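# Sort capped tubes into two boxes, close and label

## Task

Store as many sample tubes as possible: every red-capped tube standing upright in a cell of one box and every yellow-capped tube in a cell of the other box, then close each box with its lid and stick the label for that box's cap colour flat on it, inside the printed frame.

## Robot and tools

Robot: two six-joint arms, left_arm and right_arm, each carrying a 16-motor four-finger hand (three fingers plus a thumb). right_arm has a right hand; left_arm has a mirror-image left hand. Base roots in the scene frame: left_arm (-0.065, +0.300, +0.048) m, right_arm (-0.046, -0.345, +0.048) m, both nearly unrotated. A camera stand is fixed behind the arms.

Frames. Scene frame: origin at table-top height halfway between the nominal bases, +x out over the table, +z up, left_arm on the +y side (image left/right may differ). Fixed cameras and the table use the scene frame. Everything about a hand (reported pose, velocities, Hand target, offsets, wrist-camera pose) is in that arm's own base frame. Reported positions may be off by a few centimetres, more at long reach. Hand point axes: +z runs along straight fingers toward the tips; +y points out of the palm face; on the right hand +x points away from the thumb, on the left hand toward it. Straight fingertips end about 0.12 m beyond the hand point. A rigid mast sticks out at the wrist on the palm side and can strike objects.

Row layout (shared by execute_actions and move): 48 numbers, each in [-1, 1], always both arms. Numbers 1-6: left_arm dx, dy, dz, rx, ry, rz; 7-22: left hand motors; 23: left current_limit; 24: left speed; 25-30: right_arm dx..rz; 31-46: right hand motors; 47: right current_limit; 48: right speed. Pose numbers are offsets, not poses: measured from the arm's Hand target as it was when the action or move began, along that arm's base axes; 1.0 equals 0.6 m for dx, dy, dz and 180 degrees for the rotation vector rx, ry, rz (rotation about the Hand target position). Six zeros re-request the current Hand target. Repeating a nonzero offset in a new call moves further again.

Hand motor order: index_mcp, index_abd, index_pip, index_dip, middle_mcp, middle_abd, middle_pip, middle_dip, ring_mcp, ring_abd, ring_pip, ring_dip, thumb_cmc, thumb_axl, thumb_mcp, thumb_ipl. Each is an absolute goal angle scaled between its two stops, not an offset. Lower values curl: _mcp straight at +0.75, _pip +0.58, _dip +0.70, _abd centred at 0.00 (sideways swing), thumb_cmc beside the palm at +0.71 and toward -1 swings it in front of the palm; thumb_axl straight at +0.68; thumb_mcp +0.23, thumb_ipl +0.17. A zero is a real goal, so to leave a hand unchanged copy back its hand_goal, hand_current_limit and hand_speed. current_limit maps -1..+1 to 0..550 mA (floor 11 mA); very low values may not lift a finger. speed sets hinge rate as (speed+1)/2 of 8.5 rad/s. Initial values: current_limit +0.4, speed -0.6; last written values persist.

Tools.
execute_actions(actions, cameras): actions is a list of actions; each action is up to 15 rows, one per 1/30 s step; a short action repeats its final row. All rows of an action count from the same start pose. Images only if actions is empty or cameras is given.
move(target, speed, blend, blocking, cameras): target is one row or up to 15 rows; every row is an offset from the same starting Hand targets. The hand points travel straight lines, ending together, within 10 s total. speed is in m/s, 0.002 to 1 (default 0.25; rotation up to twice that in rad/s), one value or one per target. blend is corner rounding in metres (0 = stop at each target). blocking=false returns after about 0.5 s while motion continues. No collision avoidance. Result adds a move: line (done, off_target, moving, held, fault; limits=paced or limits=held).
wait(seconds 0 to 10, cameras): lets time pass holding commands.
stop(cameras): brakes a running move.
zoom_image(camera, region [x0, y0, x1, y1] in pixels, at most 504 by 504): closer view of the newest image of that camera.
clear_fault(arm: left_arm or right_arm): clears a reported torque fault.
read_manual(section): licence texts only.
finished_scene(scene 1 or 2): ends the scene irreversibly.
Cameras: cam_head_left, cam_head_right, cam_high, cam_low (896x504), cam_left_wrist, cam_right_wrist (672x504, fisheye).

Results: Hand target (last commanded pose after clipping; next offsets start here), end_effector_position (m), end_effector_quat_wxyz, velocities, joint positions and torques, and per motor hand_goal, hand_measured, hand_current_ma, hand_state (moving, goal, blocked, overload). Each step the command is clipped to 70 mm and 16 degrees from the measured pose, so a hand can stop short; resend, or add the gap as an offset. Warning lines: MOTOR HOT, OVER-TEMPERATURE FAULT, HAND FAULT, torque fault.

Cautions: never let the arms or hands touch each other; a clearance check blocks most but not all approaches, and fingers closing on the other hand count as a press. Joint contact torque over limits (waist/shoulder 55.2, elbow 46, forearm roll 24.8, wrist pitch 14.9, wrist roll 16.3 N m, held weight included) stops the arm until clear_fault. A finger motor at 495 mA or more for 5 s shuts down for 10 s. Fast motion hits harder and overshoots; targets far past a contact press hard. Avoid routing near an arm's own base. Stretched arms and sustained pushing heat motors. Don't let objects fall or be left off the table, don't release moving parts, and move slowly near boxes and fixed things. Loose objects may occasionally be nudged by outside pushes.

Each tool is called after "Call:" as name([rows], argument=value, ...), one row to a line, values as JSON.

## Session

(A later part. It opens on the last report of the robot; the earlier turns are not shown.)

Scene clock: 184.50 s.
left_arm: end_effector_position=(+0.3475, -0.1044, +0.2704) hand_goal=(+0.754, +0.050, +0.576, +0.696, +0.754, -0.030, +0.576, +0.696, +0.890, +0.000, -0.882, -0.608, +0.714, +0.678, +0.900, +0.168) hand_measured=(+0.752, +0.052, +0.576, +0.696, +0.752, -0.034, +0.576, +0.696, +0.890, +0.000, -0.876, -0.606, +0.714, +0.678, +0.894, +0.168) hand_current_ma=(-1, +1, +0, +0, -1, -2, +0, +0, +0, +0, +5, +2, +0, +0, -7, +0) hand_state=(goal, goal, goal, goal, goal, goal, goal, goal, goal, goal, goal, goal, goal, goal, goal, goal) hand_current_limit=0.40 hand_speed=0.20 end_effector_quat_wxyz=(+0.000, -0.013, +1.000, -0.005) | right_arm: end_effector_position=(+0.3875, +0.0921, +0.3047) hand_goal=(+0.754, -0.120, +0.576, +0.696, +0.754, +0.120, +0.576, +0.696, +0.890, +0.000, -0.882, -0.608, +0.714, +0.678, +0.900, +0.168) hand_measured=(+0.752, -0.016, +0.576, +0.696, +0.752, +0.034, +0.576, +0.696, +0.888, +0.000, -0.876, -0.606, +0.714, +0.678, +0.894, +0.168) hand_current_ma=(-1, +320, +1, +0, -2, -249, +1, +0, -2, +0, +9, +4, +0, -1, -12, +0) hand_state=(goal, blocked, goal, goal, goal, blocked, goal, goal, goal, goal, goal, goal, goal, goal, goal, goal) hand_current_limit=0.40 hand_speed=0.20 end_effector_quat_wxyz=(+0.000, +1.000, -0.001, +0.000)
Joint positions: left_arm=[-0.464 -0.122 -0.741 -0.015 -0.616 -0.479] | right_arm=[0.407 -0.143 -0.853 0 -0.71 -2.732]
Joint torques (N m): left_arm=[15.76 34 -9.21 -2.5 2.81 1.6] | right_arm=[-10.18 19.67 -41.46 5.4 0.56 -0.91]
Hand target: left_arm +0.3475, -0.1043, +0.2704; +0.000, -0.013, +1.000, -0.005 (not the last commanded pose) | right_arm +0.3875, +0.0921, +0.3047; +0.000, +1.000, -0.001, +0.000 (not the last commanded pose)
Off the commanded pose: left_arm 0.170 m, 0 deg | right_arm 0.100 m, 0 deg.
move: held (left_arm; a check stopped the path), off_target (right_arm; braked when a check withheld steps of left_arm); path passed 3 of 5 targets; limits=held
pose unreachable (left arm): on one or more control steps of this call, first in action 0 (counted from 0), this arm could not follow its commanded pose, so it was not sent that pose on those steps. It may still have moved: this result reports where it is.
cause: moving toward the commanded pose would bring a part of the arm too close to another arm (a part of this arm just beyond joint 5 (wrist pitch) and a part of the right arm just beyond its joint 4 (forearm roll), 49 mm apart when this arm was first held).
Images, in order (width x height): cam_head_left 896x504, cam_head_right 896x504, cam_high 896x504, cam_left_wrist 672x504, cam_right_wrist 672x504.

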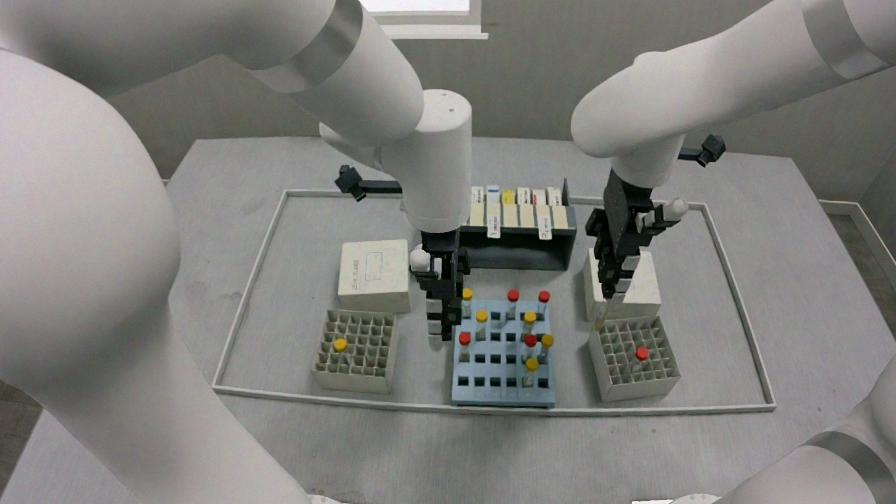

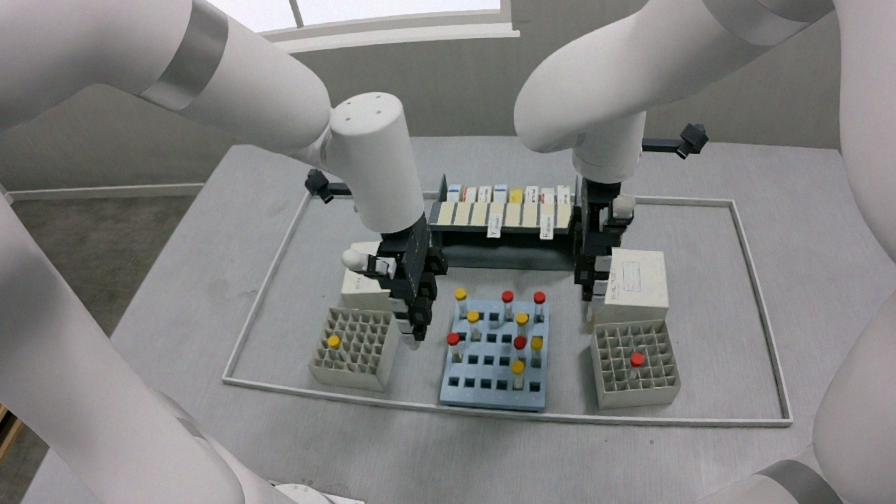

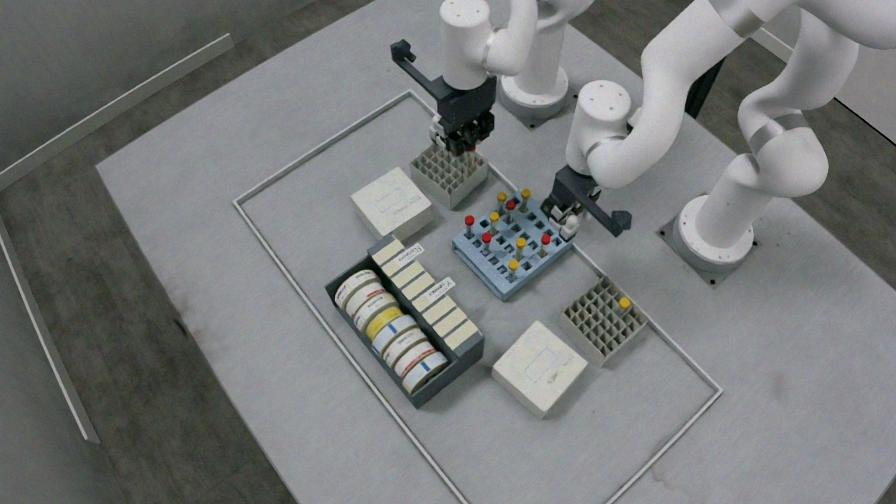

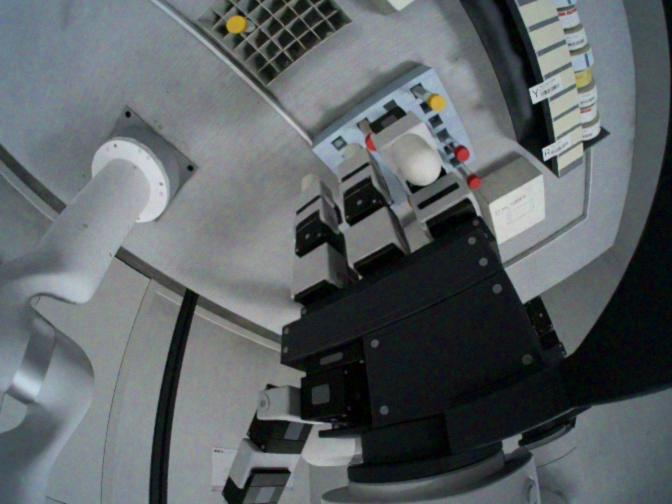

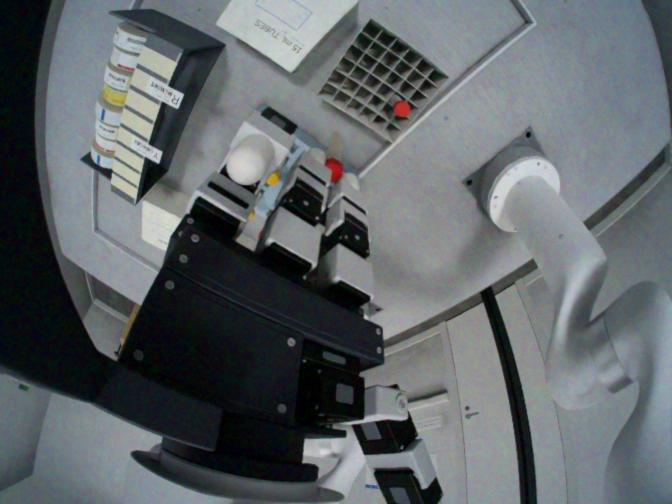

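Call:
move([
  [0,0,0,0.0032,0,0.0013,0.754,0.05,0.576,0.696,0.754,-0.03,0.576,0.696,0.89,0,-0.883,-0.609,0.714,0.678,0.9,0.168,0.4,0.2,0.0473,-0.1997,-0.0078,0,0,0,0.754,-0.12,0.576,0.696,0.754,0.12,0.576,0.696,0.89,0,-0.883,-0.609,0.714,0.678,0.9,0.168,0.4,0.2],
  [-0.01,-0.2682,0,0.0032,0,0.0013,0.754,0.05,0.576,0.696,0.754,-0.03,0.576,0.696,0.89,0,-0.883,-0.609,0.714,0.678,0.9,0.168,0.4,0.2,0.0473,-0.1997,-0.0912,0,0,0,0.754,-0.12,0.576,0.696,0.754,0.12,0.576,0.696,0.89,0,-0.883,-0.609,0.714,0.678,0.9,0.168,0.4,0.2],
  [-0.01,-0.2682,-0.0923,0.0032,0,0.0013,0.754,0.05,0.576,0.696,0.754,-0.03,0.576,0.696,0.89,0,-0.883,-0.609,0.714,0.678,0.9,0.168,0.4,0.2,0.0473,-0.1997,-0.0912,0,0,0,0.754,-0.12,0.576,0.696,0.754,0.12,0.576,0.696,0.89,0,-0.883,-0.609,0.714,0.678,0.9,0.168,0.4,0.2],
], speed=[0.25,0.25,0.2], blend=[0.02,0.02,0], cameras=["cam_head_left","cam_head_right","cam_high","cam_left_wrist","cam_right_wrist"])

Call:
zoom_image(camera="cam_head_right", region=[590, 310, 690, 410])

Call:
zoom_image(camera="cam_head_left", region=[590, 310, 690, 410])

Call:
zoom_image(camera="cam_high", region=[400, 110, 500, 210])

Call:
zoom_image(camera="cam_left_wrist", region=[290, 120, 380, 200])

Call:
zoom_image(camera="cam_head_right", region=[430, 280, 560, 410])

Scene clock: 193.63 s.
left_arm: end_effector_position=(+0.3415, -0.2652, +0.2150) hand_goal=(+0.754, +0.050, +0.576, +0.696, +0.754, -0.030, +0.576, +0.696, +0.890, +0.000, -0.882, -0.608, +0.714, +0.678, +0.900, +0.168) hand_measured=(+0.752, +0.052, +0.576, +0.696, +0.752, -0.034, +0.576, +0.696, +0.890, +0.000, -0.876, -0.606, +0.714, +0.678, +0.894, +0.168) hand_current_ma=(-1, +1, +0, +0, -1, -1, +0, +0, +0, +0, +5, +2, +0, +0, -7, +0) hand_state=(goal, goal, goal, goal, goal, goal, goal, goal, goal, goal, goal, goal, goal, goal, goal, goal) hand_current_limit=0.40 hand_speed=0.20 end_effector_quat_wxyz=(+0.000, -0.015, +1.000, +0.001) | right_arm: end_effector_position=(+0.4159, -0.0277, +0.2500) hand_goal=(+0.754, -0.120, +0.576, +0.696, +0.754, +0.120, +0.576, +0.696, +0.890, +0.000, -0.882, -0.608, +0.714, +0.678, +0.900, +0.168) hand_measured=(+0.752, -0.016, +0.576, +0.696, +0.752, +0.034, +0.576, +0.696, +0.888, +0.000, -0.876, -0.606, +0.714, +0.678, +0.894, +0.168) hand_current_ma=(-1, +320, +1, +0, -2, -249, +1, +0, -2, +0, +9, +4, +0, -1, -12, +0) hand_state=(goal, blocked, goal, goal, goal, blocked, goal, goal, goal, goal, goal, goal, goal, goal, goal, goal) hand_current_limit=0.40 hand_speed=0.20 end_effector_quat_wxyz=(+0.000, +1.000, -0.001, +0.000)
Joint positions: left_arm=[-0.761 -0.415 -0.962 0 -0.548 -0.792] | right_arm=[0.13 -0.218 -0.796 0 -0.578 -3.009]
Joint torques (N m): left_arm=[-13.17 25.51 -17.18 3.75 2.77 -1.79] | right_arm=[-9.34 20.54 -17.13 0.44 1.25 -0.13]
Hand target: left_arm +0.3415, -0.2653, +0.2150; +0.000, -0.015, +1.000, +0.000 | right_arm +0.4159, -0.0278, +0.2500; +0.000, +1.000, -0.001, +0.000
Off the commanded pose: left_arm 0.000 m, 0 deg | right_arm 0.000 m, 0 deg.
move: done
Images, in order (width x height): cam_head_left 896x504, cam_head_right 896x504, cam_high 896x504, cam_left_wrist 672x504, cam_right_wrist 672x504.

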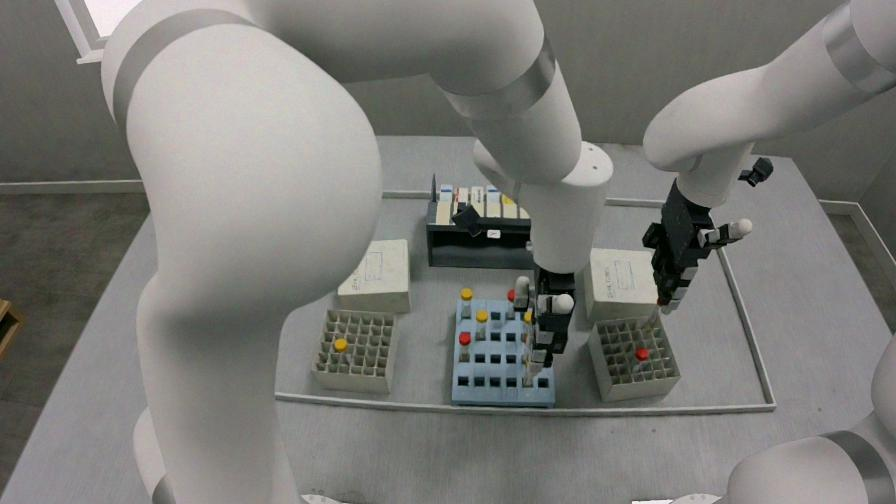

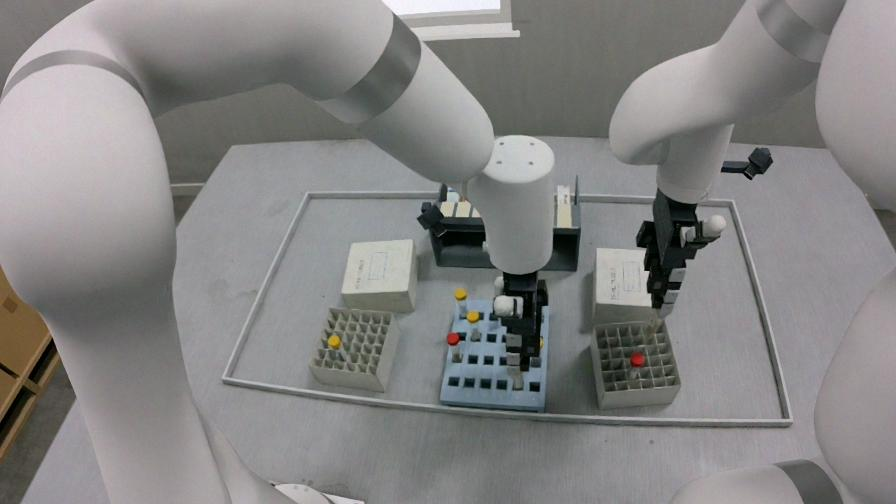

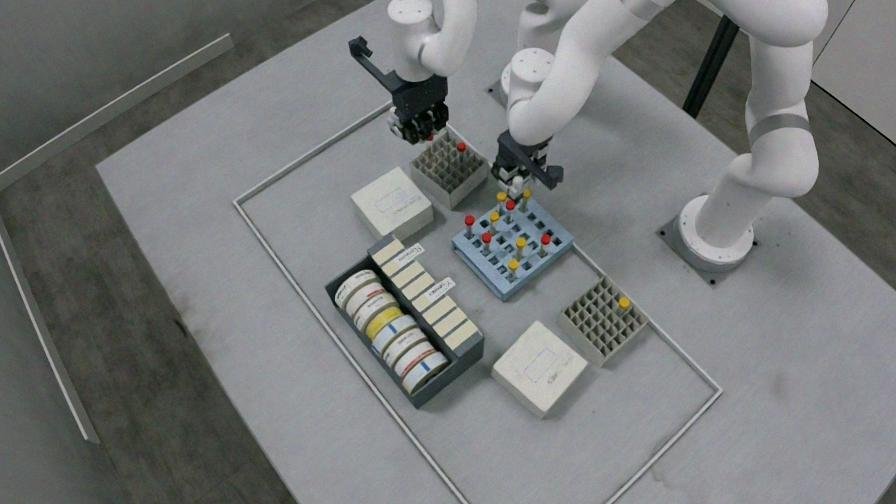

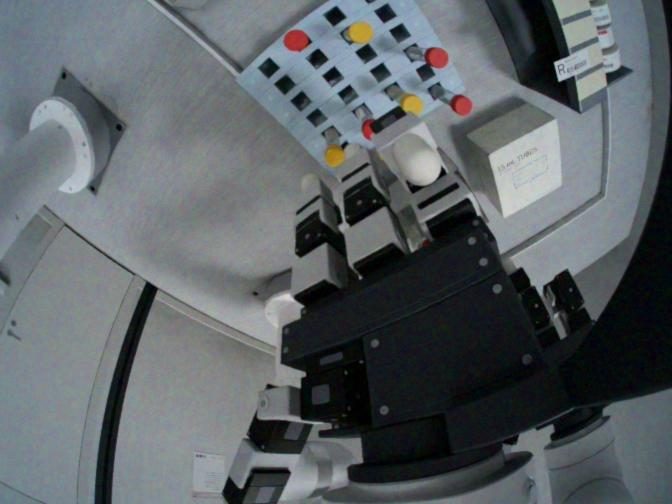

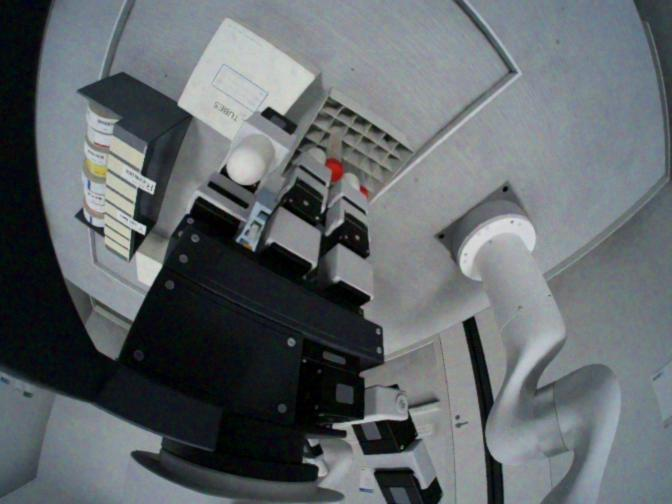

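Scaled by 5.040 from the camera's 896x504 image, which has a finer 1280x720 frame.

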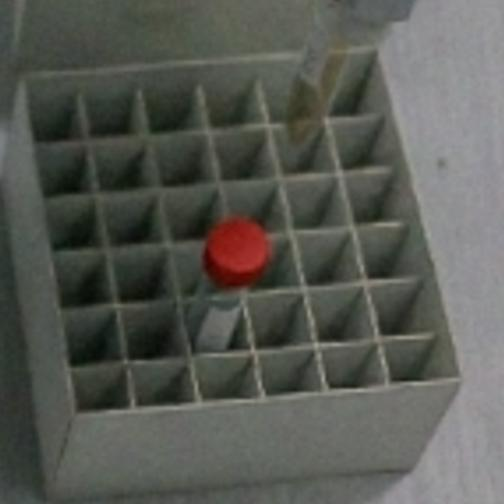

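Scaled by 5.040 from the camera's 896x504 image, which has a finer 1280x720 frame.

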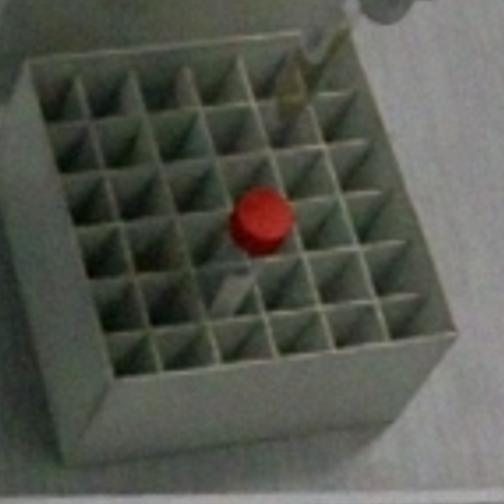

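Scaled by 5.040 from the camera's 896x504 image, which has a finer 1280x720 frame.

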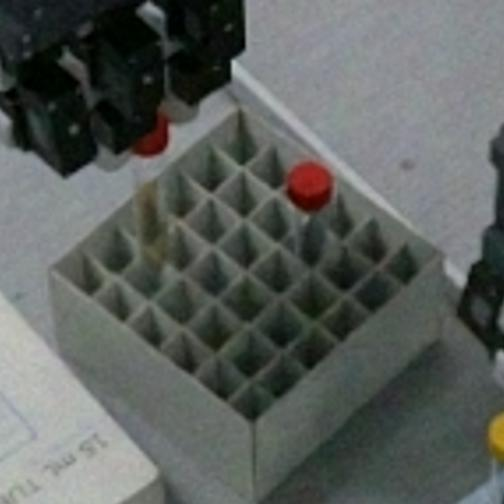

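Scaled by 5.600 from the camera's 672x504 image, which has a finer 960x720 frame.

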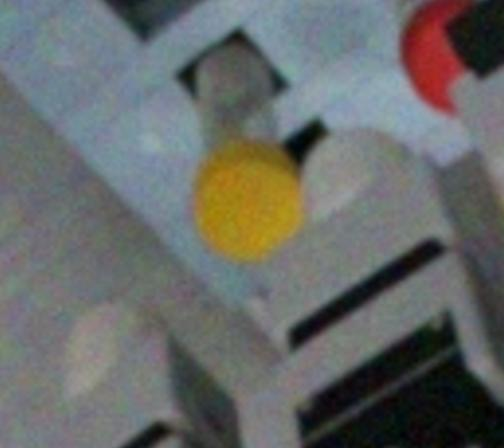

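Scaled by 3.877 from the camera's 896x504 image, which has a finer 1280x720 frame.

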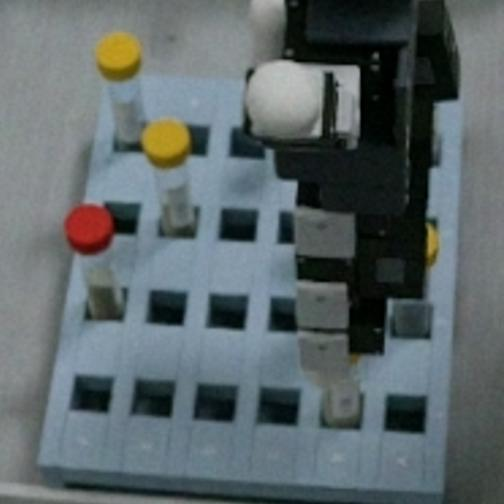

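Call:
move([
  [-0.0033,-0.0067,-0.0517,0,0,0,0.754,0.05,0.576,0.696,0.754,-0.03,0.576,0.696,0.89,0,-0.883,-0.609,0.714,0.678,0.9,0.168,0.4,0.2,0,-0.0067,-0.12,0,0,0,0.754,-0.12,0.576,0.696,0.754,0.12,0.576,0.696,0.89,0,-0.883,-0.609,0.714,0.678,0.9,0.168,0.4,0.2],
  [-0.0033,-0.0067,-0.0517,0,0,0,0.754,-0.12,0.576,0.696,0.754,0.12,0.576,0.696,0.89,0,-0.883,-0.609,0.714,0.678,0.9,0.168,0.4,0.2,0,-0.0067,-0.12,0,0,0,0.754,0.05,0.576,0.696,0.754,-0.05,0.576,0.696,0.89,0,-0.883,-0.609,0.714,0.678,0.9,0.168,0.4,0.2],
  [-0.0033,-0.0067,0.1733,0,0,0,0.754,-0.12,0.576,0.696,0.754,0.12,0.576,0.696,0.89,0,-0.883,-0.609,0.714,0.678,0.9,0.168,0.4,0.2,0,-0.0067,0.0333,0,0,0,0.754,0.05,0.576,0.696,0.754,-0.05,0.576,0.696,0.89,0,-0.883,-0.609,0.714,0.678,0.9,0.168,0.4,0.2],
  [0.0283,0.6327,0.1417,0,0,0,0.754,-0.12,0.576,0.696,0.754,0.12,0.576,0.696,0.89,0,-0.883,-0.609,0.714,0.678,0.9,0.168,0.4,0.2,-0.0822,0.6037,0.0333,0,0,0,0.754,0.05,0.576,0.696,0.754,-0.05,0.576,0.696,0.89,0,-0.883,-0.609,0.714,0.678,0.9,0.168,0.4,0.2],
  [0.0283,0.6327,0.0583,0,0,0,0.754,-0.12,0.576,0.696,0.754,0.12,0.576,0.696,0.89,0,-0.883,-0.609,0.714,0.678,0.9,0.168,0.4,0.2,-0.0822,0.6037,-0.0583,0,0,0,0.754,0.05,0.576,0.696,0.754,-0.05,0.576,0.696,0.89,0,-0.883,-0.609,0.714,0.678,0.9,0.168,0.4,0.2],
], speed=[0.15,0.15,0.25,0.35,0.2], blend=[0,0,0.02,0.02,0], cameras=["cam_head_left","cam_head_right","cam_high","cam_left_wrist","cam_right_wrist"])

Call:
zoom_image(camera="cam_head_right", region=[590, 310, 690, 410])

Call:
zoom_image(camera="cam_head_left", region=[300, 300, 420, 410])

Call:
zoom_image(camera="cam_head_right", region=[300, 300, 420, 410])

Call:
zoom_image(camera="cam_right_wrist", region=[290, 120, 380, 200])

Call:
zoom_image(camera="cam_head_left", region=[430, 280, 560, 410])

Call:
zoom_image(camera="cam_high", region=[550, 250, 670, 370])

Scene clock: 206.80 s.
left_arm: end_effector_position=(+0.3585, +0.1143, +0.2500) hand_goal=(+0.754, -0.120, +0.576, +0.696, +0.754, +0.120, +0.576, +0.696, +0.890, +0.000, -0.882, -0.608, +0.714, +0.678, +0.900, +0.168) hand_measured=(+0.752, -0.018, +0.576, +0.696, +0.752, +0.030, +0.576, +0.696, +0.890, +0.000, -0.876, -0.606, +0.714, +0.678, +0.894, +0.168) hand_current_ma=(-1, +237, +0, +0, -1, -199, +0, +0, +0, +0, +5, +2, +0, +0, -7, +0) hand_state=(goal, blocked, goal, goal, goal, blocked, goal, goal, goal, goal, goal, goal, goal, goal, goal, goal) hand_current_limit=0.40 hand_speed=0.20 end_effector_quat_wxyz=(+0.000, -0.015, +1.000, +0.000) | right_arm: end_effector_position=(+0.3665, +0.3344, +0.2150) hand_goal=(+0.754, +0.050, +0.576, +0.696, +0.754, -0.050, +0.576, +0.696, +0.890, +0.000, -0.882, -0.608, +0.714, +0.678, +0.900, +0.168) hand_measured=(+0.752, +0.052, +0.576, +0.696, +0.752, -0.050, +0.576, +0.696, +0.888, +0.000, -0.876, -0.606, +0.714, +0.678, +0.894, +0.168) hand_current_ma=(-1, +3, +1, +0, -2, -1, +1, +0, -1, +0, +9, +4, +0, -1, -12, +0) hand_state=(goal, goal, goal, goal, goal, goal, goal, goal, goal, goal, goal, goal, goal, goal, goal, goal) hand_current_limit=0.40 hand_speed=0.20 end_effector_quat_wxyz=(+0.000, +1.000, -0.001, +0.000)
Joint positions: left_arm=[0.078 -0.085 -0.64 0.002 -0.557 0.045] | right_arm=[0.822 -0.551 -1.166 0 -0.615 -2.317]
Joint torques (N m): left_arm=[15.8 12.74 -11.77 -0.86 2.85 1.65] | right_arm=[8.99 34.68 -40.19 -4.08 1.31 1.2]
Hand target: left_arm +0.3585, +0.1144, +0.2500; +0.000, -0.015, +1.000, +0.000 | right_arm +0.3666, +0.3345, +0.2150; +0.000, +1.000, -0.001, +0.000
Off the commanded pose: left_arm 0.000 m, 0 deg | right_arm 0.000 m, 0 deg.
move: done
Images, in order (width x height): cam_head_left 896x504, cam_head_right 896x504, cam_high 896x504, cam_left_wrist 672x504, cam_right_wrist 672x504.

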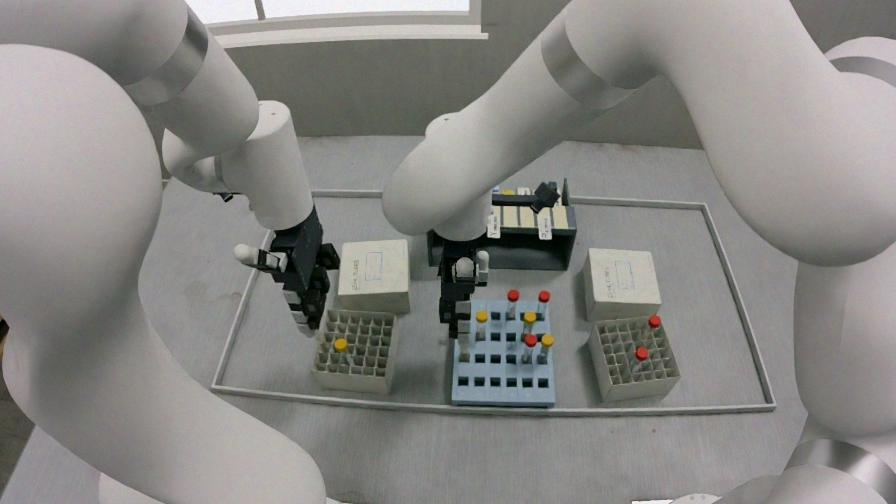

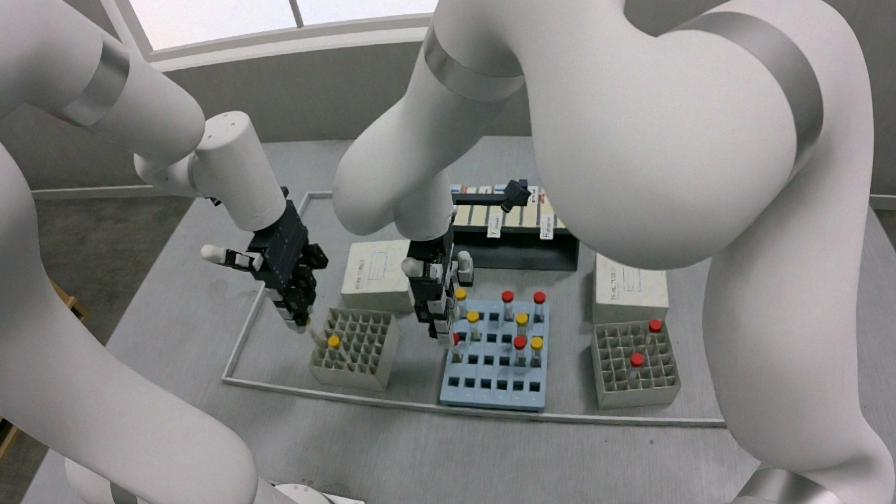

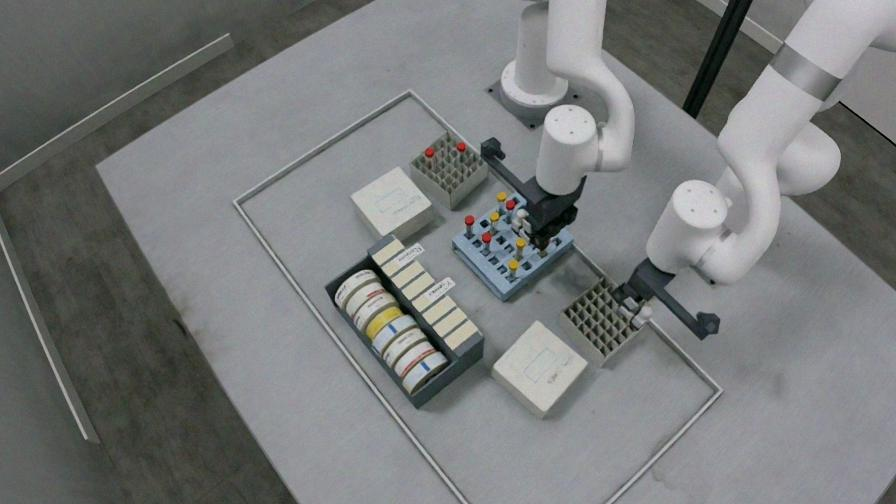

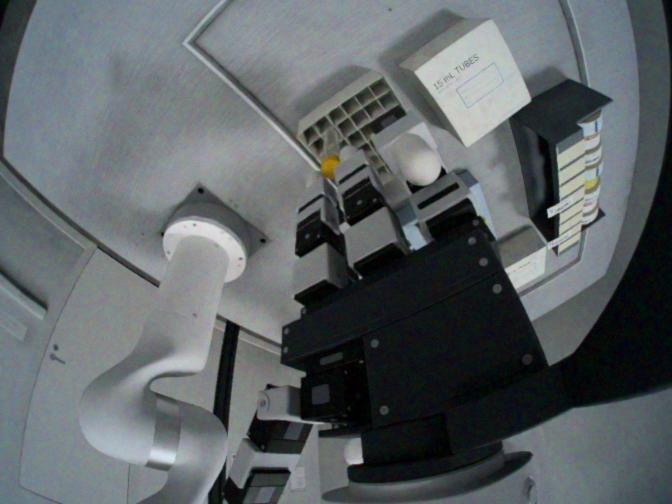

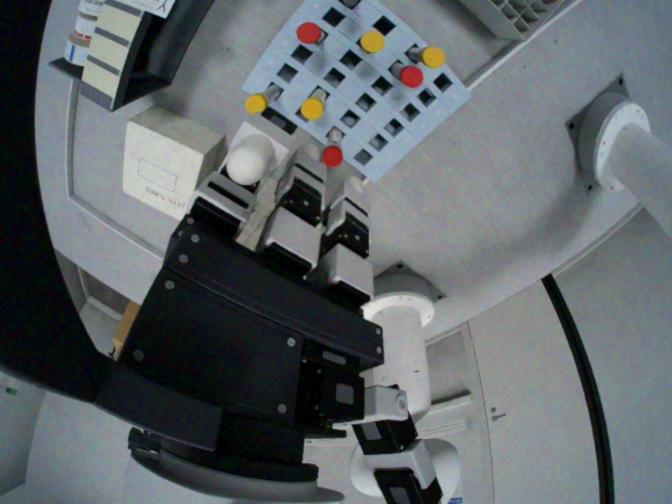

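Scaled by 5.040 from the camera's 896x504 image, which has a finer 1280x720 frame.

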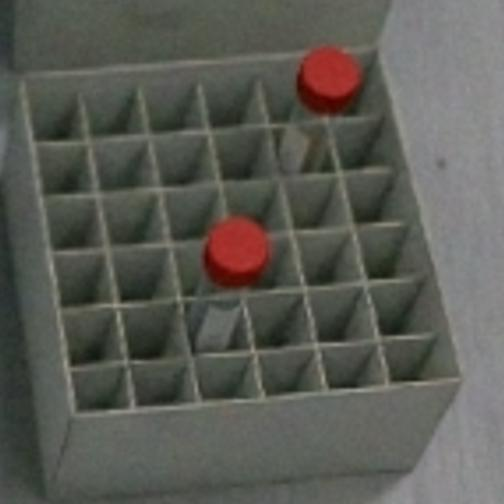

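Scaled by 4.200 from the camera's 896x504 image, which has a finer 1280x720 frame.

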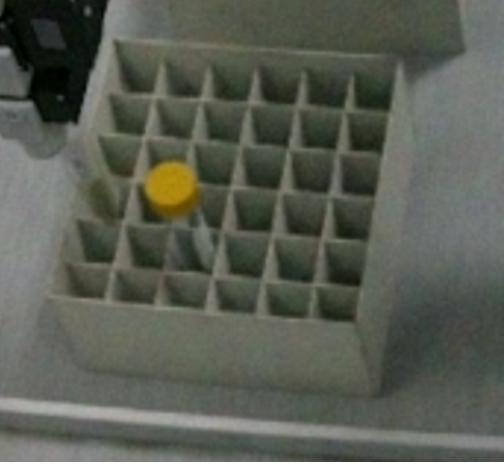

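Scaled by 4.200 from the camera's 896x504 image, which has a finer 1280x720 frame.

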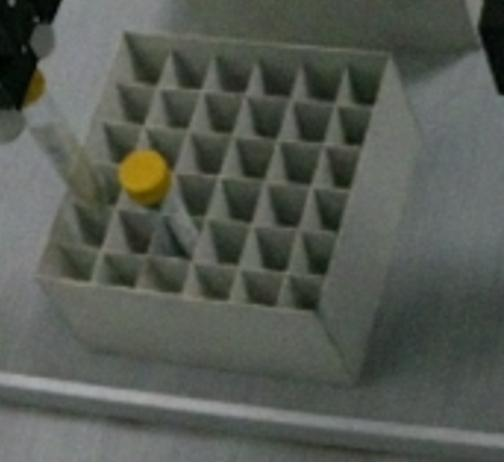

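Scaled by 5.600 from the camera's 672x504 image, which has a finer 960x720 frame.

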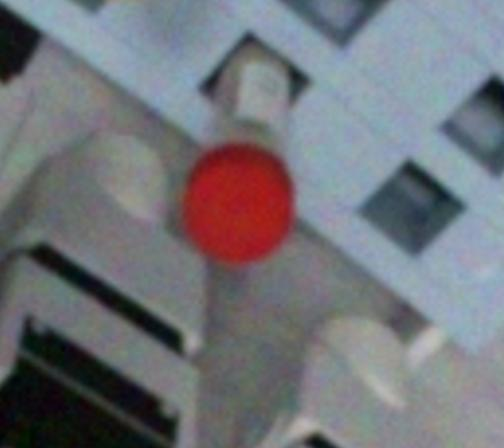

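Scaled by 3.877 from the camera's 896x504 image, which has a finer 1280x720 frame.

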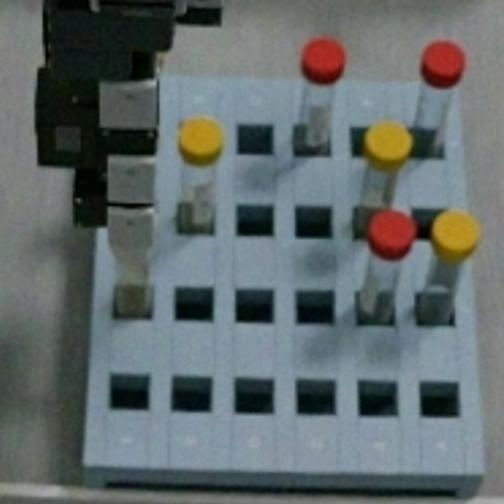

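Scaled by 4.200 from the camera's 896x504 image, which has a finer 1280x720 frame.

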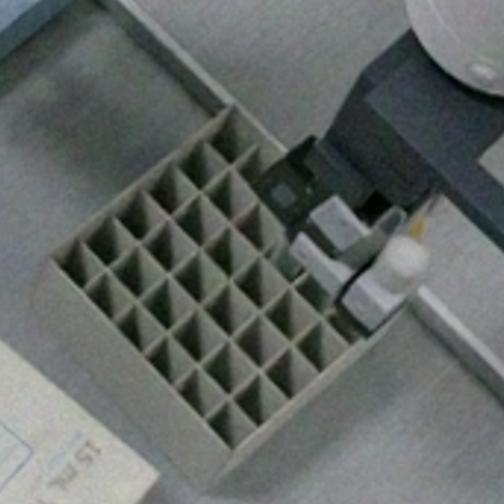

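Call:
move([
  [0,0,-0.12,0,0,0,0.754,-0.12,0.576,0.696,0.754,0.12,0.576,0.696,0.89,0,-0.883,-0.609,0.714,0.678,0.9,0.168,0.4,0.2,-0.0017,0.005,-0.0517,0,0,0,0.754,0.05,0.576,0.696,0.754,-0.05,0.576,0.696,0.89,0,-0.883,-0.609,0.714,0.678,0.9,0.168,0.4,0.2],
  [0,0,-0.12,0,0,0,0.754,0.05,0.576,0.696,0.754,-0.05,0.576,0.696,0.89,0,-0.883,-0.609,0.714,0.678,0.9,0.168,0.4,0.2,-0.0017,0.005,-0.0517,0,0,0,0.754,-0.12,0.576,0.696,0.754,0.12,0.576,0.696,0.89,0,-0.883,-0.609,0.714,0.678,0.9,0.168,0.4,0.2],
  [0,0,0.0333,0,0,0,0.754,0.05,0.576,0.696,0.754,-0.05,0.576,0.696,0.89,0,-0.883,-0.609,0.714,0.678,0.9,0.168,0.4,0.2,-0.0017,0.005,0.1733,0,0,0,0.754,-0.12,0.576,0.696,0.754,0.12,0.576,0.696,0.89,0,-0.883,-0.609,0.714,0.678,0.9,0.168,0.4,0.2],
  [0.2107,-0.437,0.0333,0,0,0,0.754,0.05,0.576,0.696,0.754,-0.05,0.576,0.696,0.89,0,-0.883,-0.609,0.714,0.678,0.9,0.168,0.4,0.2,-0.0272,-0.6175,0.1417,0,0,0,0.754,-0.12,0.576,0.696,0.754,0.12,0.576,0.696,0.89,0,-0.883,-0.609,0.714,0.678,0.9,0.168,0.4,0.2],
  [0.2107,-0.437,-0.0583,0,0,0,0.754,0.05,0.576,0.696,0.754,-0.05,0.576,0.696,0.89,0,-0.883,-0.609,0.714,0.678,0.9,0.168,0.4,0.2,-0.0272,-0.6175,0.0583,0,0,0,0.754,-0.12,0.576,0.696,0.754,0.12,0.576,0.696,0.89,0,-0.883,-0.609,0.714,0.678,0.9,0.168,0.4,0.2],
], speed=[0.15,0.15,0.25,0.4,0.2], blend=[0,0,0.02,0.02,0], cameras=["cam_head_left","cam_head_right","cam_high","cam_left_wrist","cam_right_wrist"])

Call:
zoom_image(camera="cam_head_right", region=[590, 310, 690, 410])

Call:
zoom_image(camera="cam_head_left", region=[590, 310, 690, 410])

Call:
zoom_image(camera="cam_head_left", region=[300, 300, 420, 410])

Call:
zoom_image(camera="cam_left_wrist", region=[290, 120, 380, 200])

Call:
zoom_image(camera="cam_high", region=[400, 110, 500, 210])

Scene clock: 218.40 s.
left_arm: end_effector_position=(+0.4849, -0.1478, +0.2150) hand_goal=(+0.754, +0.050, +0.576, +0.696, +0.754, -0.050, +0.576, +0.696, +0.890, +0.000, -0.882, -0.608, +0.714, +0.678, +0.900, +0.168) hand_measured=(+0.752, +0.052, +0.576, +0.696, +0.752, -0.050, +0.576, +0.696, +0.890, +0.000, -0.876, -0.606, +0.714, +0.678, +0.894, +0.168) hand_current_ma=(+0, +1, +0, +0, -1, +0, +0, +0, +0, +0, +5, +2, +0, +0, -7, +0) hand_state=(goal, goal, goal, goal, goal, goal, goal, goal, goal, goal, goal, goal, goal, goal, goal, goal) hand_current_limit=0.40 hand_speed=0.20 end_effector_quat_wxyz=(+0.000, -0.015, +1.000, +0.000) | right_arm: end_effector_position=(+0.3503, -0.0360, +0.2500) hand_goal=(+0.754, -0.120, +0.576, +0.696, +0.754, +0.120, +0.576, +0.696, +0.890, +0.000, -0.882, -0.608, +0.714, +0.678, +0.900, +0.168) hand_measured=(+0.754, -0.026, +0.576, +0.696, +0.752, +0.028, +0.576, +0.696, +0.888, +0.000, -0.876, -0.606, +0.714, +0.678, +0.894, +0.168) hand_current_ma=(-1, +282, +1, +0, -4, -270, +0, +0, -1, +0, +9, +4, +0, -1, -12, +0) hand_state=(goal, blocked, goal, goal, goal, blocked, goal, goal, goal, goal, goal, goal, goal, goal, goal, goal) hand_current_limit=0.40 hand_speed=0.20 end_effector_quat_wxyz=(+0.000, +1.000, -0.001, +0.000)
Joint positions: left_arm=[-0.427 -0.526 -1.128 0.001 -0.603 -0.459] | right_arm=[0.13 -0.063 -0.618 0 -0.555 -3.009]
Joint torques (N m): left_arm=[-13.41 30.68 -17.04 4.13 2.8 -1.75] | right_arm=[-10.31 11.59 -23.09 4.94 1.25 -0.94]
Hand target: left_arm +0.4849, -0.1478, +0.2150; +0.000, -0.015, +1.000, +0.000 | right_arm +0.3503, -0.0360, +0.2500; +0.000, +1.000, -0.001, +0.000
Off the commanded pose: left_arm 0.000 m, 0 deg | right_arm 0.000 m, 0 deg.
move: done
Images, in order (width x height): cam_head_left 896x504, cam_head_right 896x504, cam_high 896x504, cam_left_wrist 672x504, cam_right_wrist 672x504.

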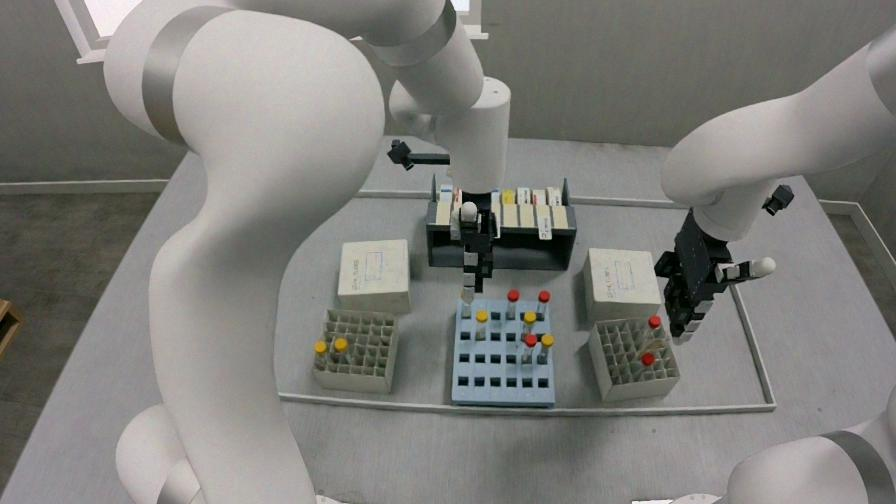

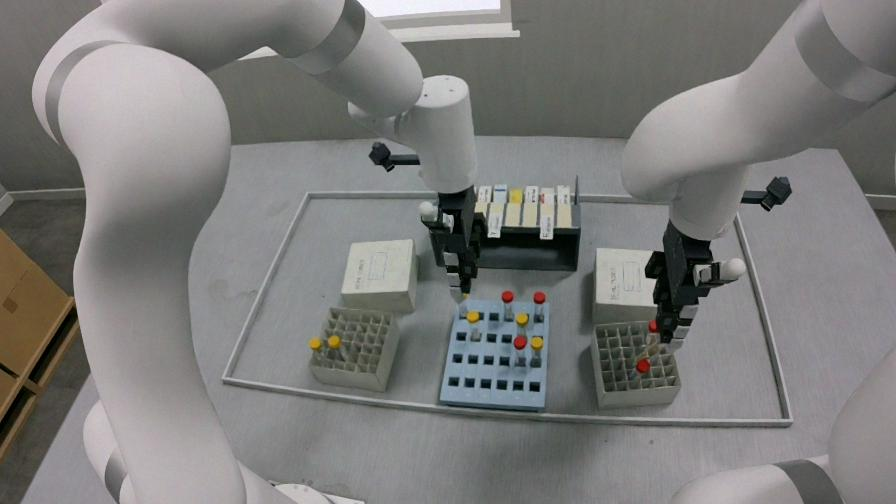

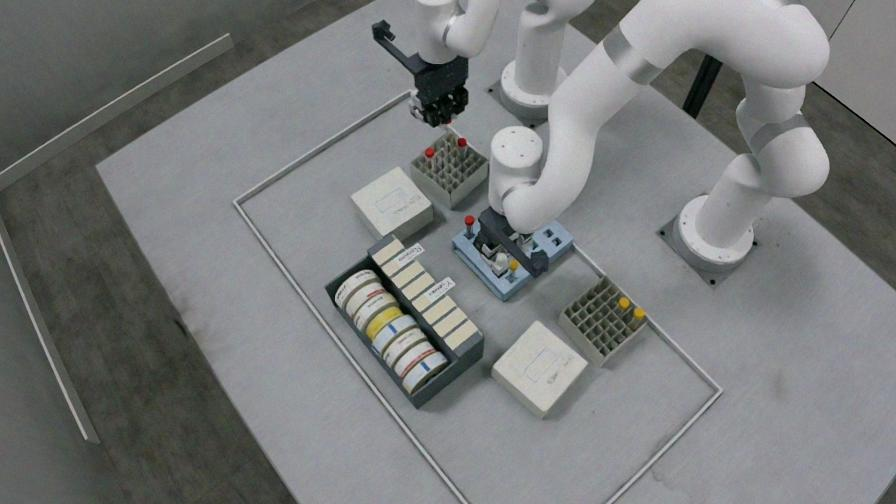

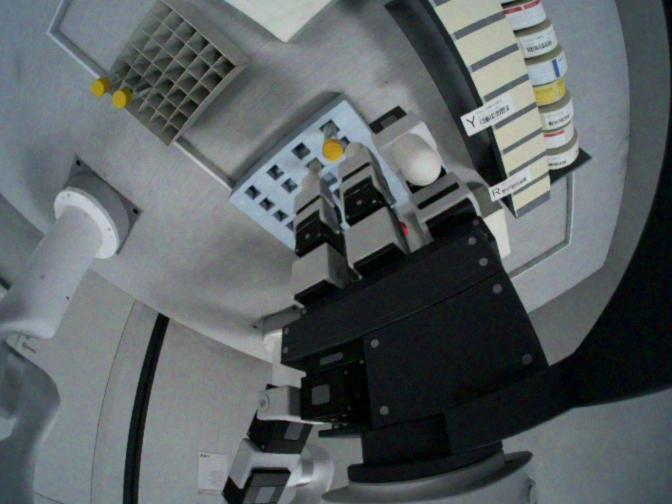

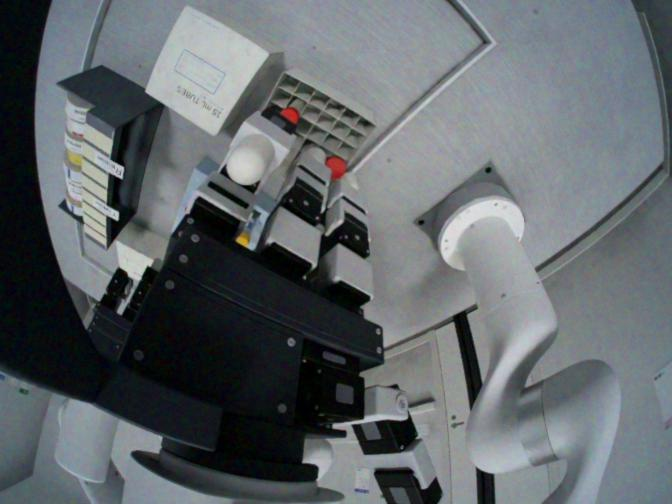

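Scaled by 5.040 from the camera's 896x504 image, which has a finer 1280x720 frame.

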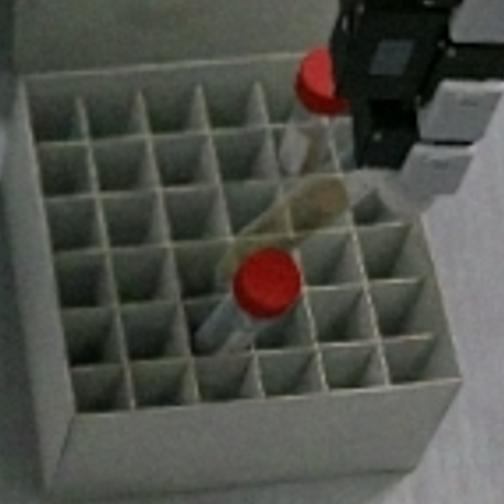

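Scaled by 5.040 from the camera's 896x504 image, which has a finer 1280x720 frame.

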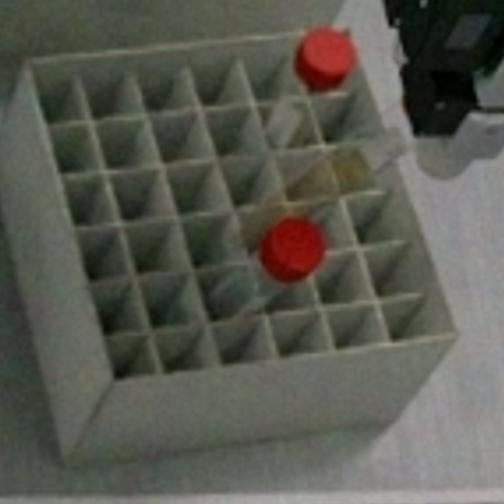

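Scaled by 4.200 from the camera's 896x504 image, which has a finer 1280x720 frame.

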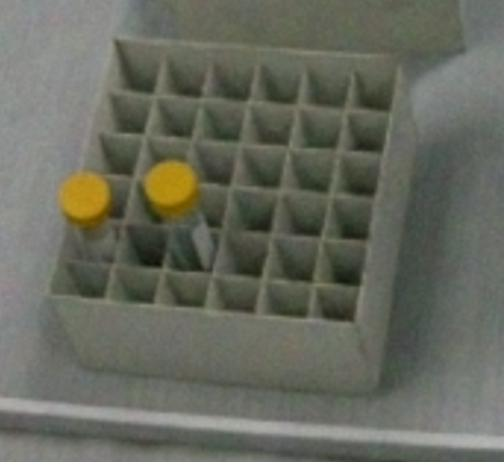

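Scaled by 5.600 from the camera's 672x504 image, which has a finer 960x720 frame.

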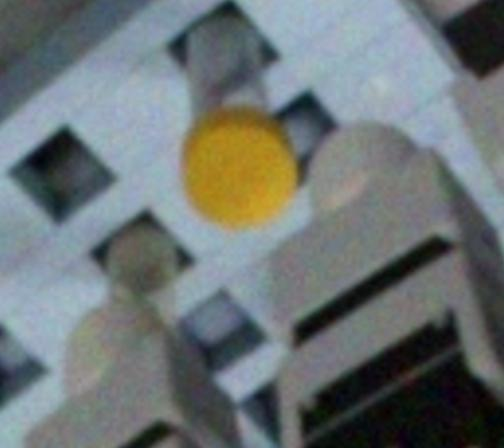

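Scaled by 5.040 from the camera's 896x504 image, which has a finer 1280x720 frame.

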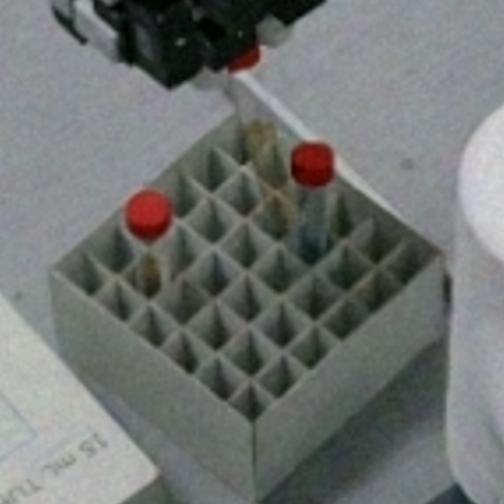

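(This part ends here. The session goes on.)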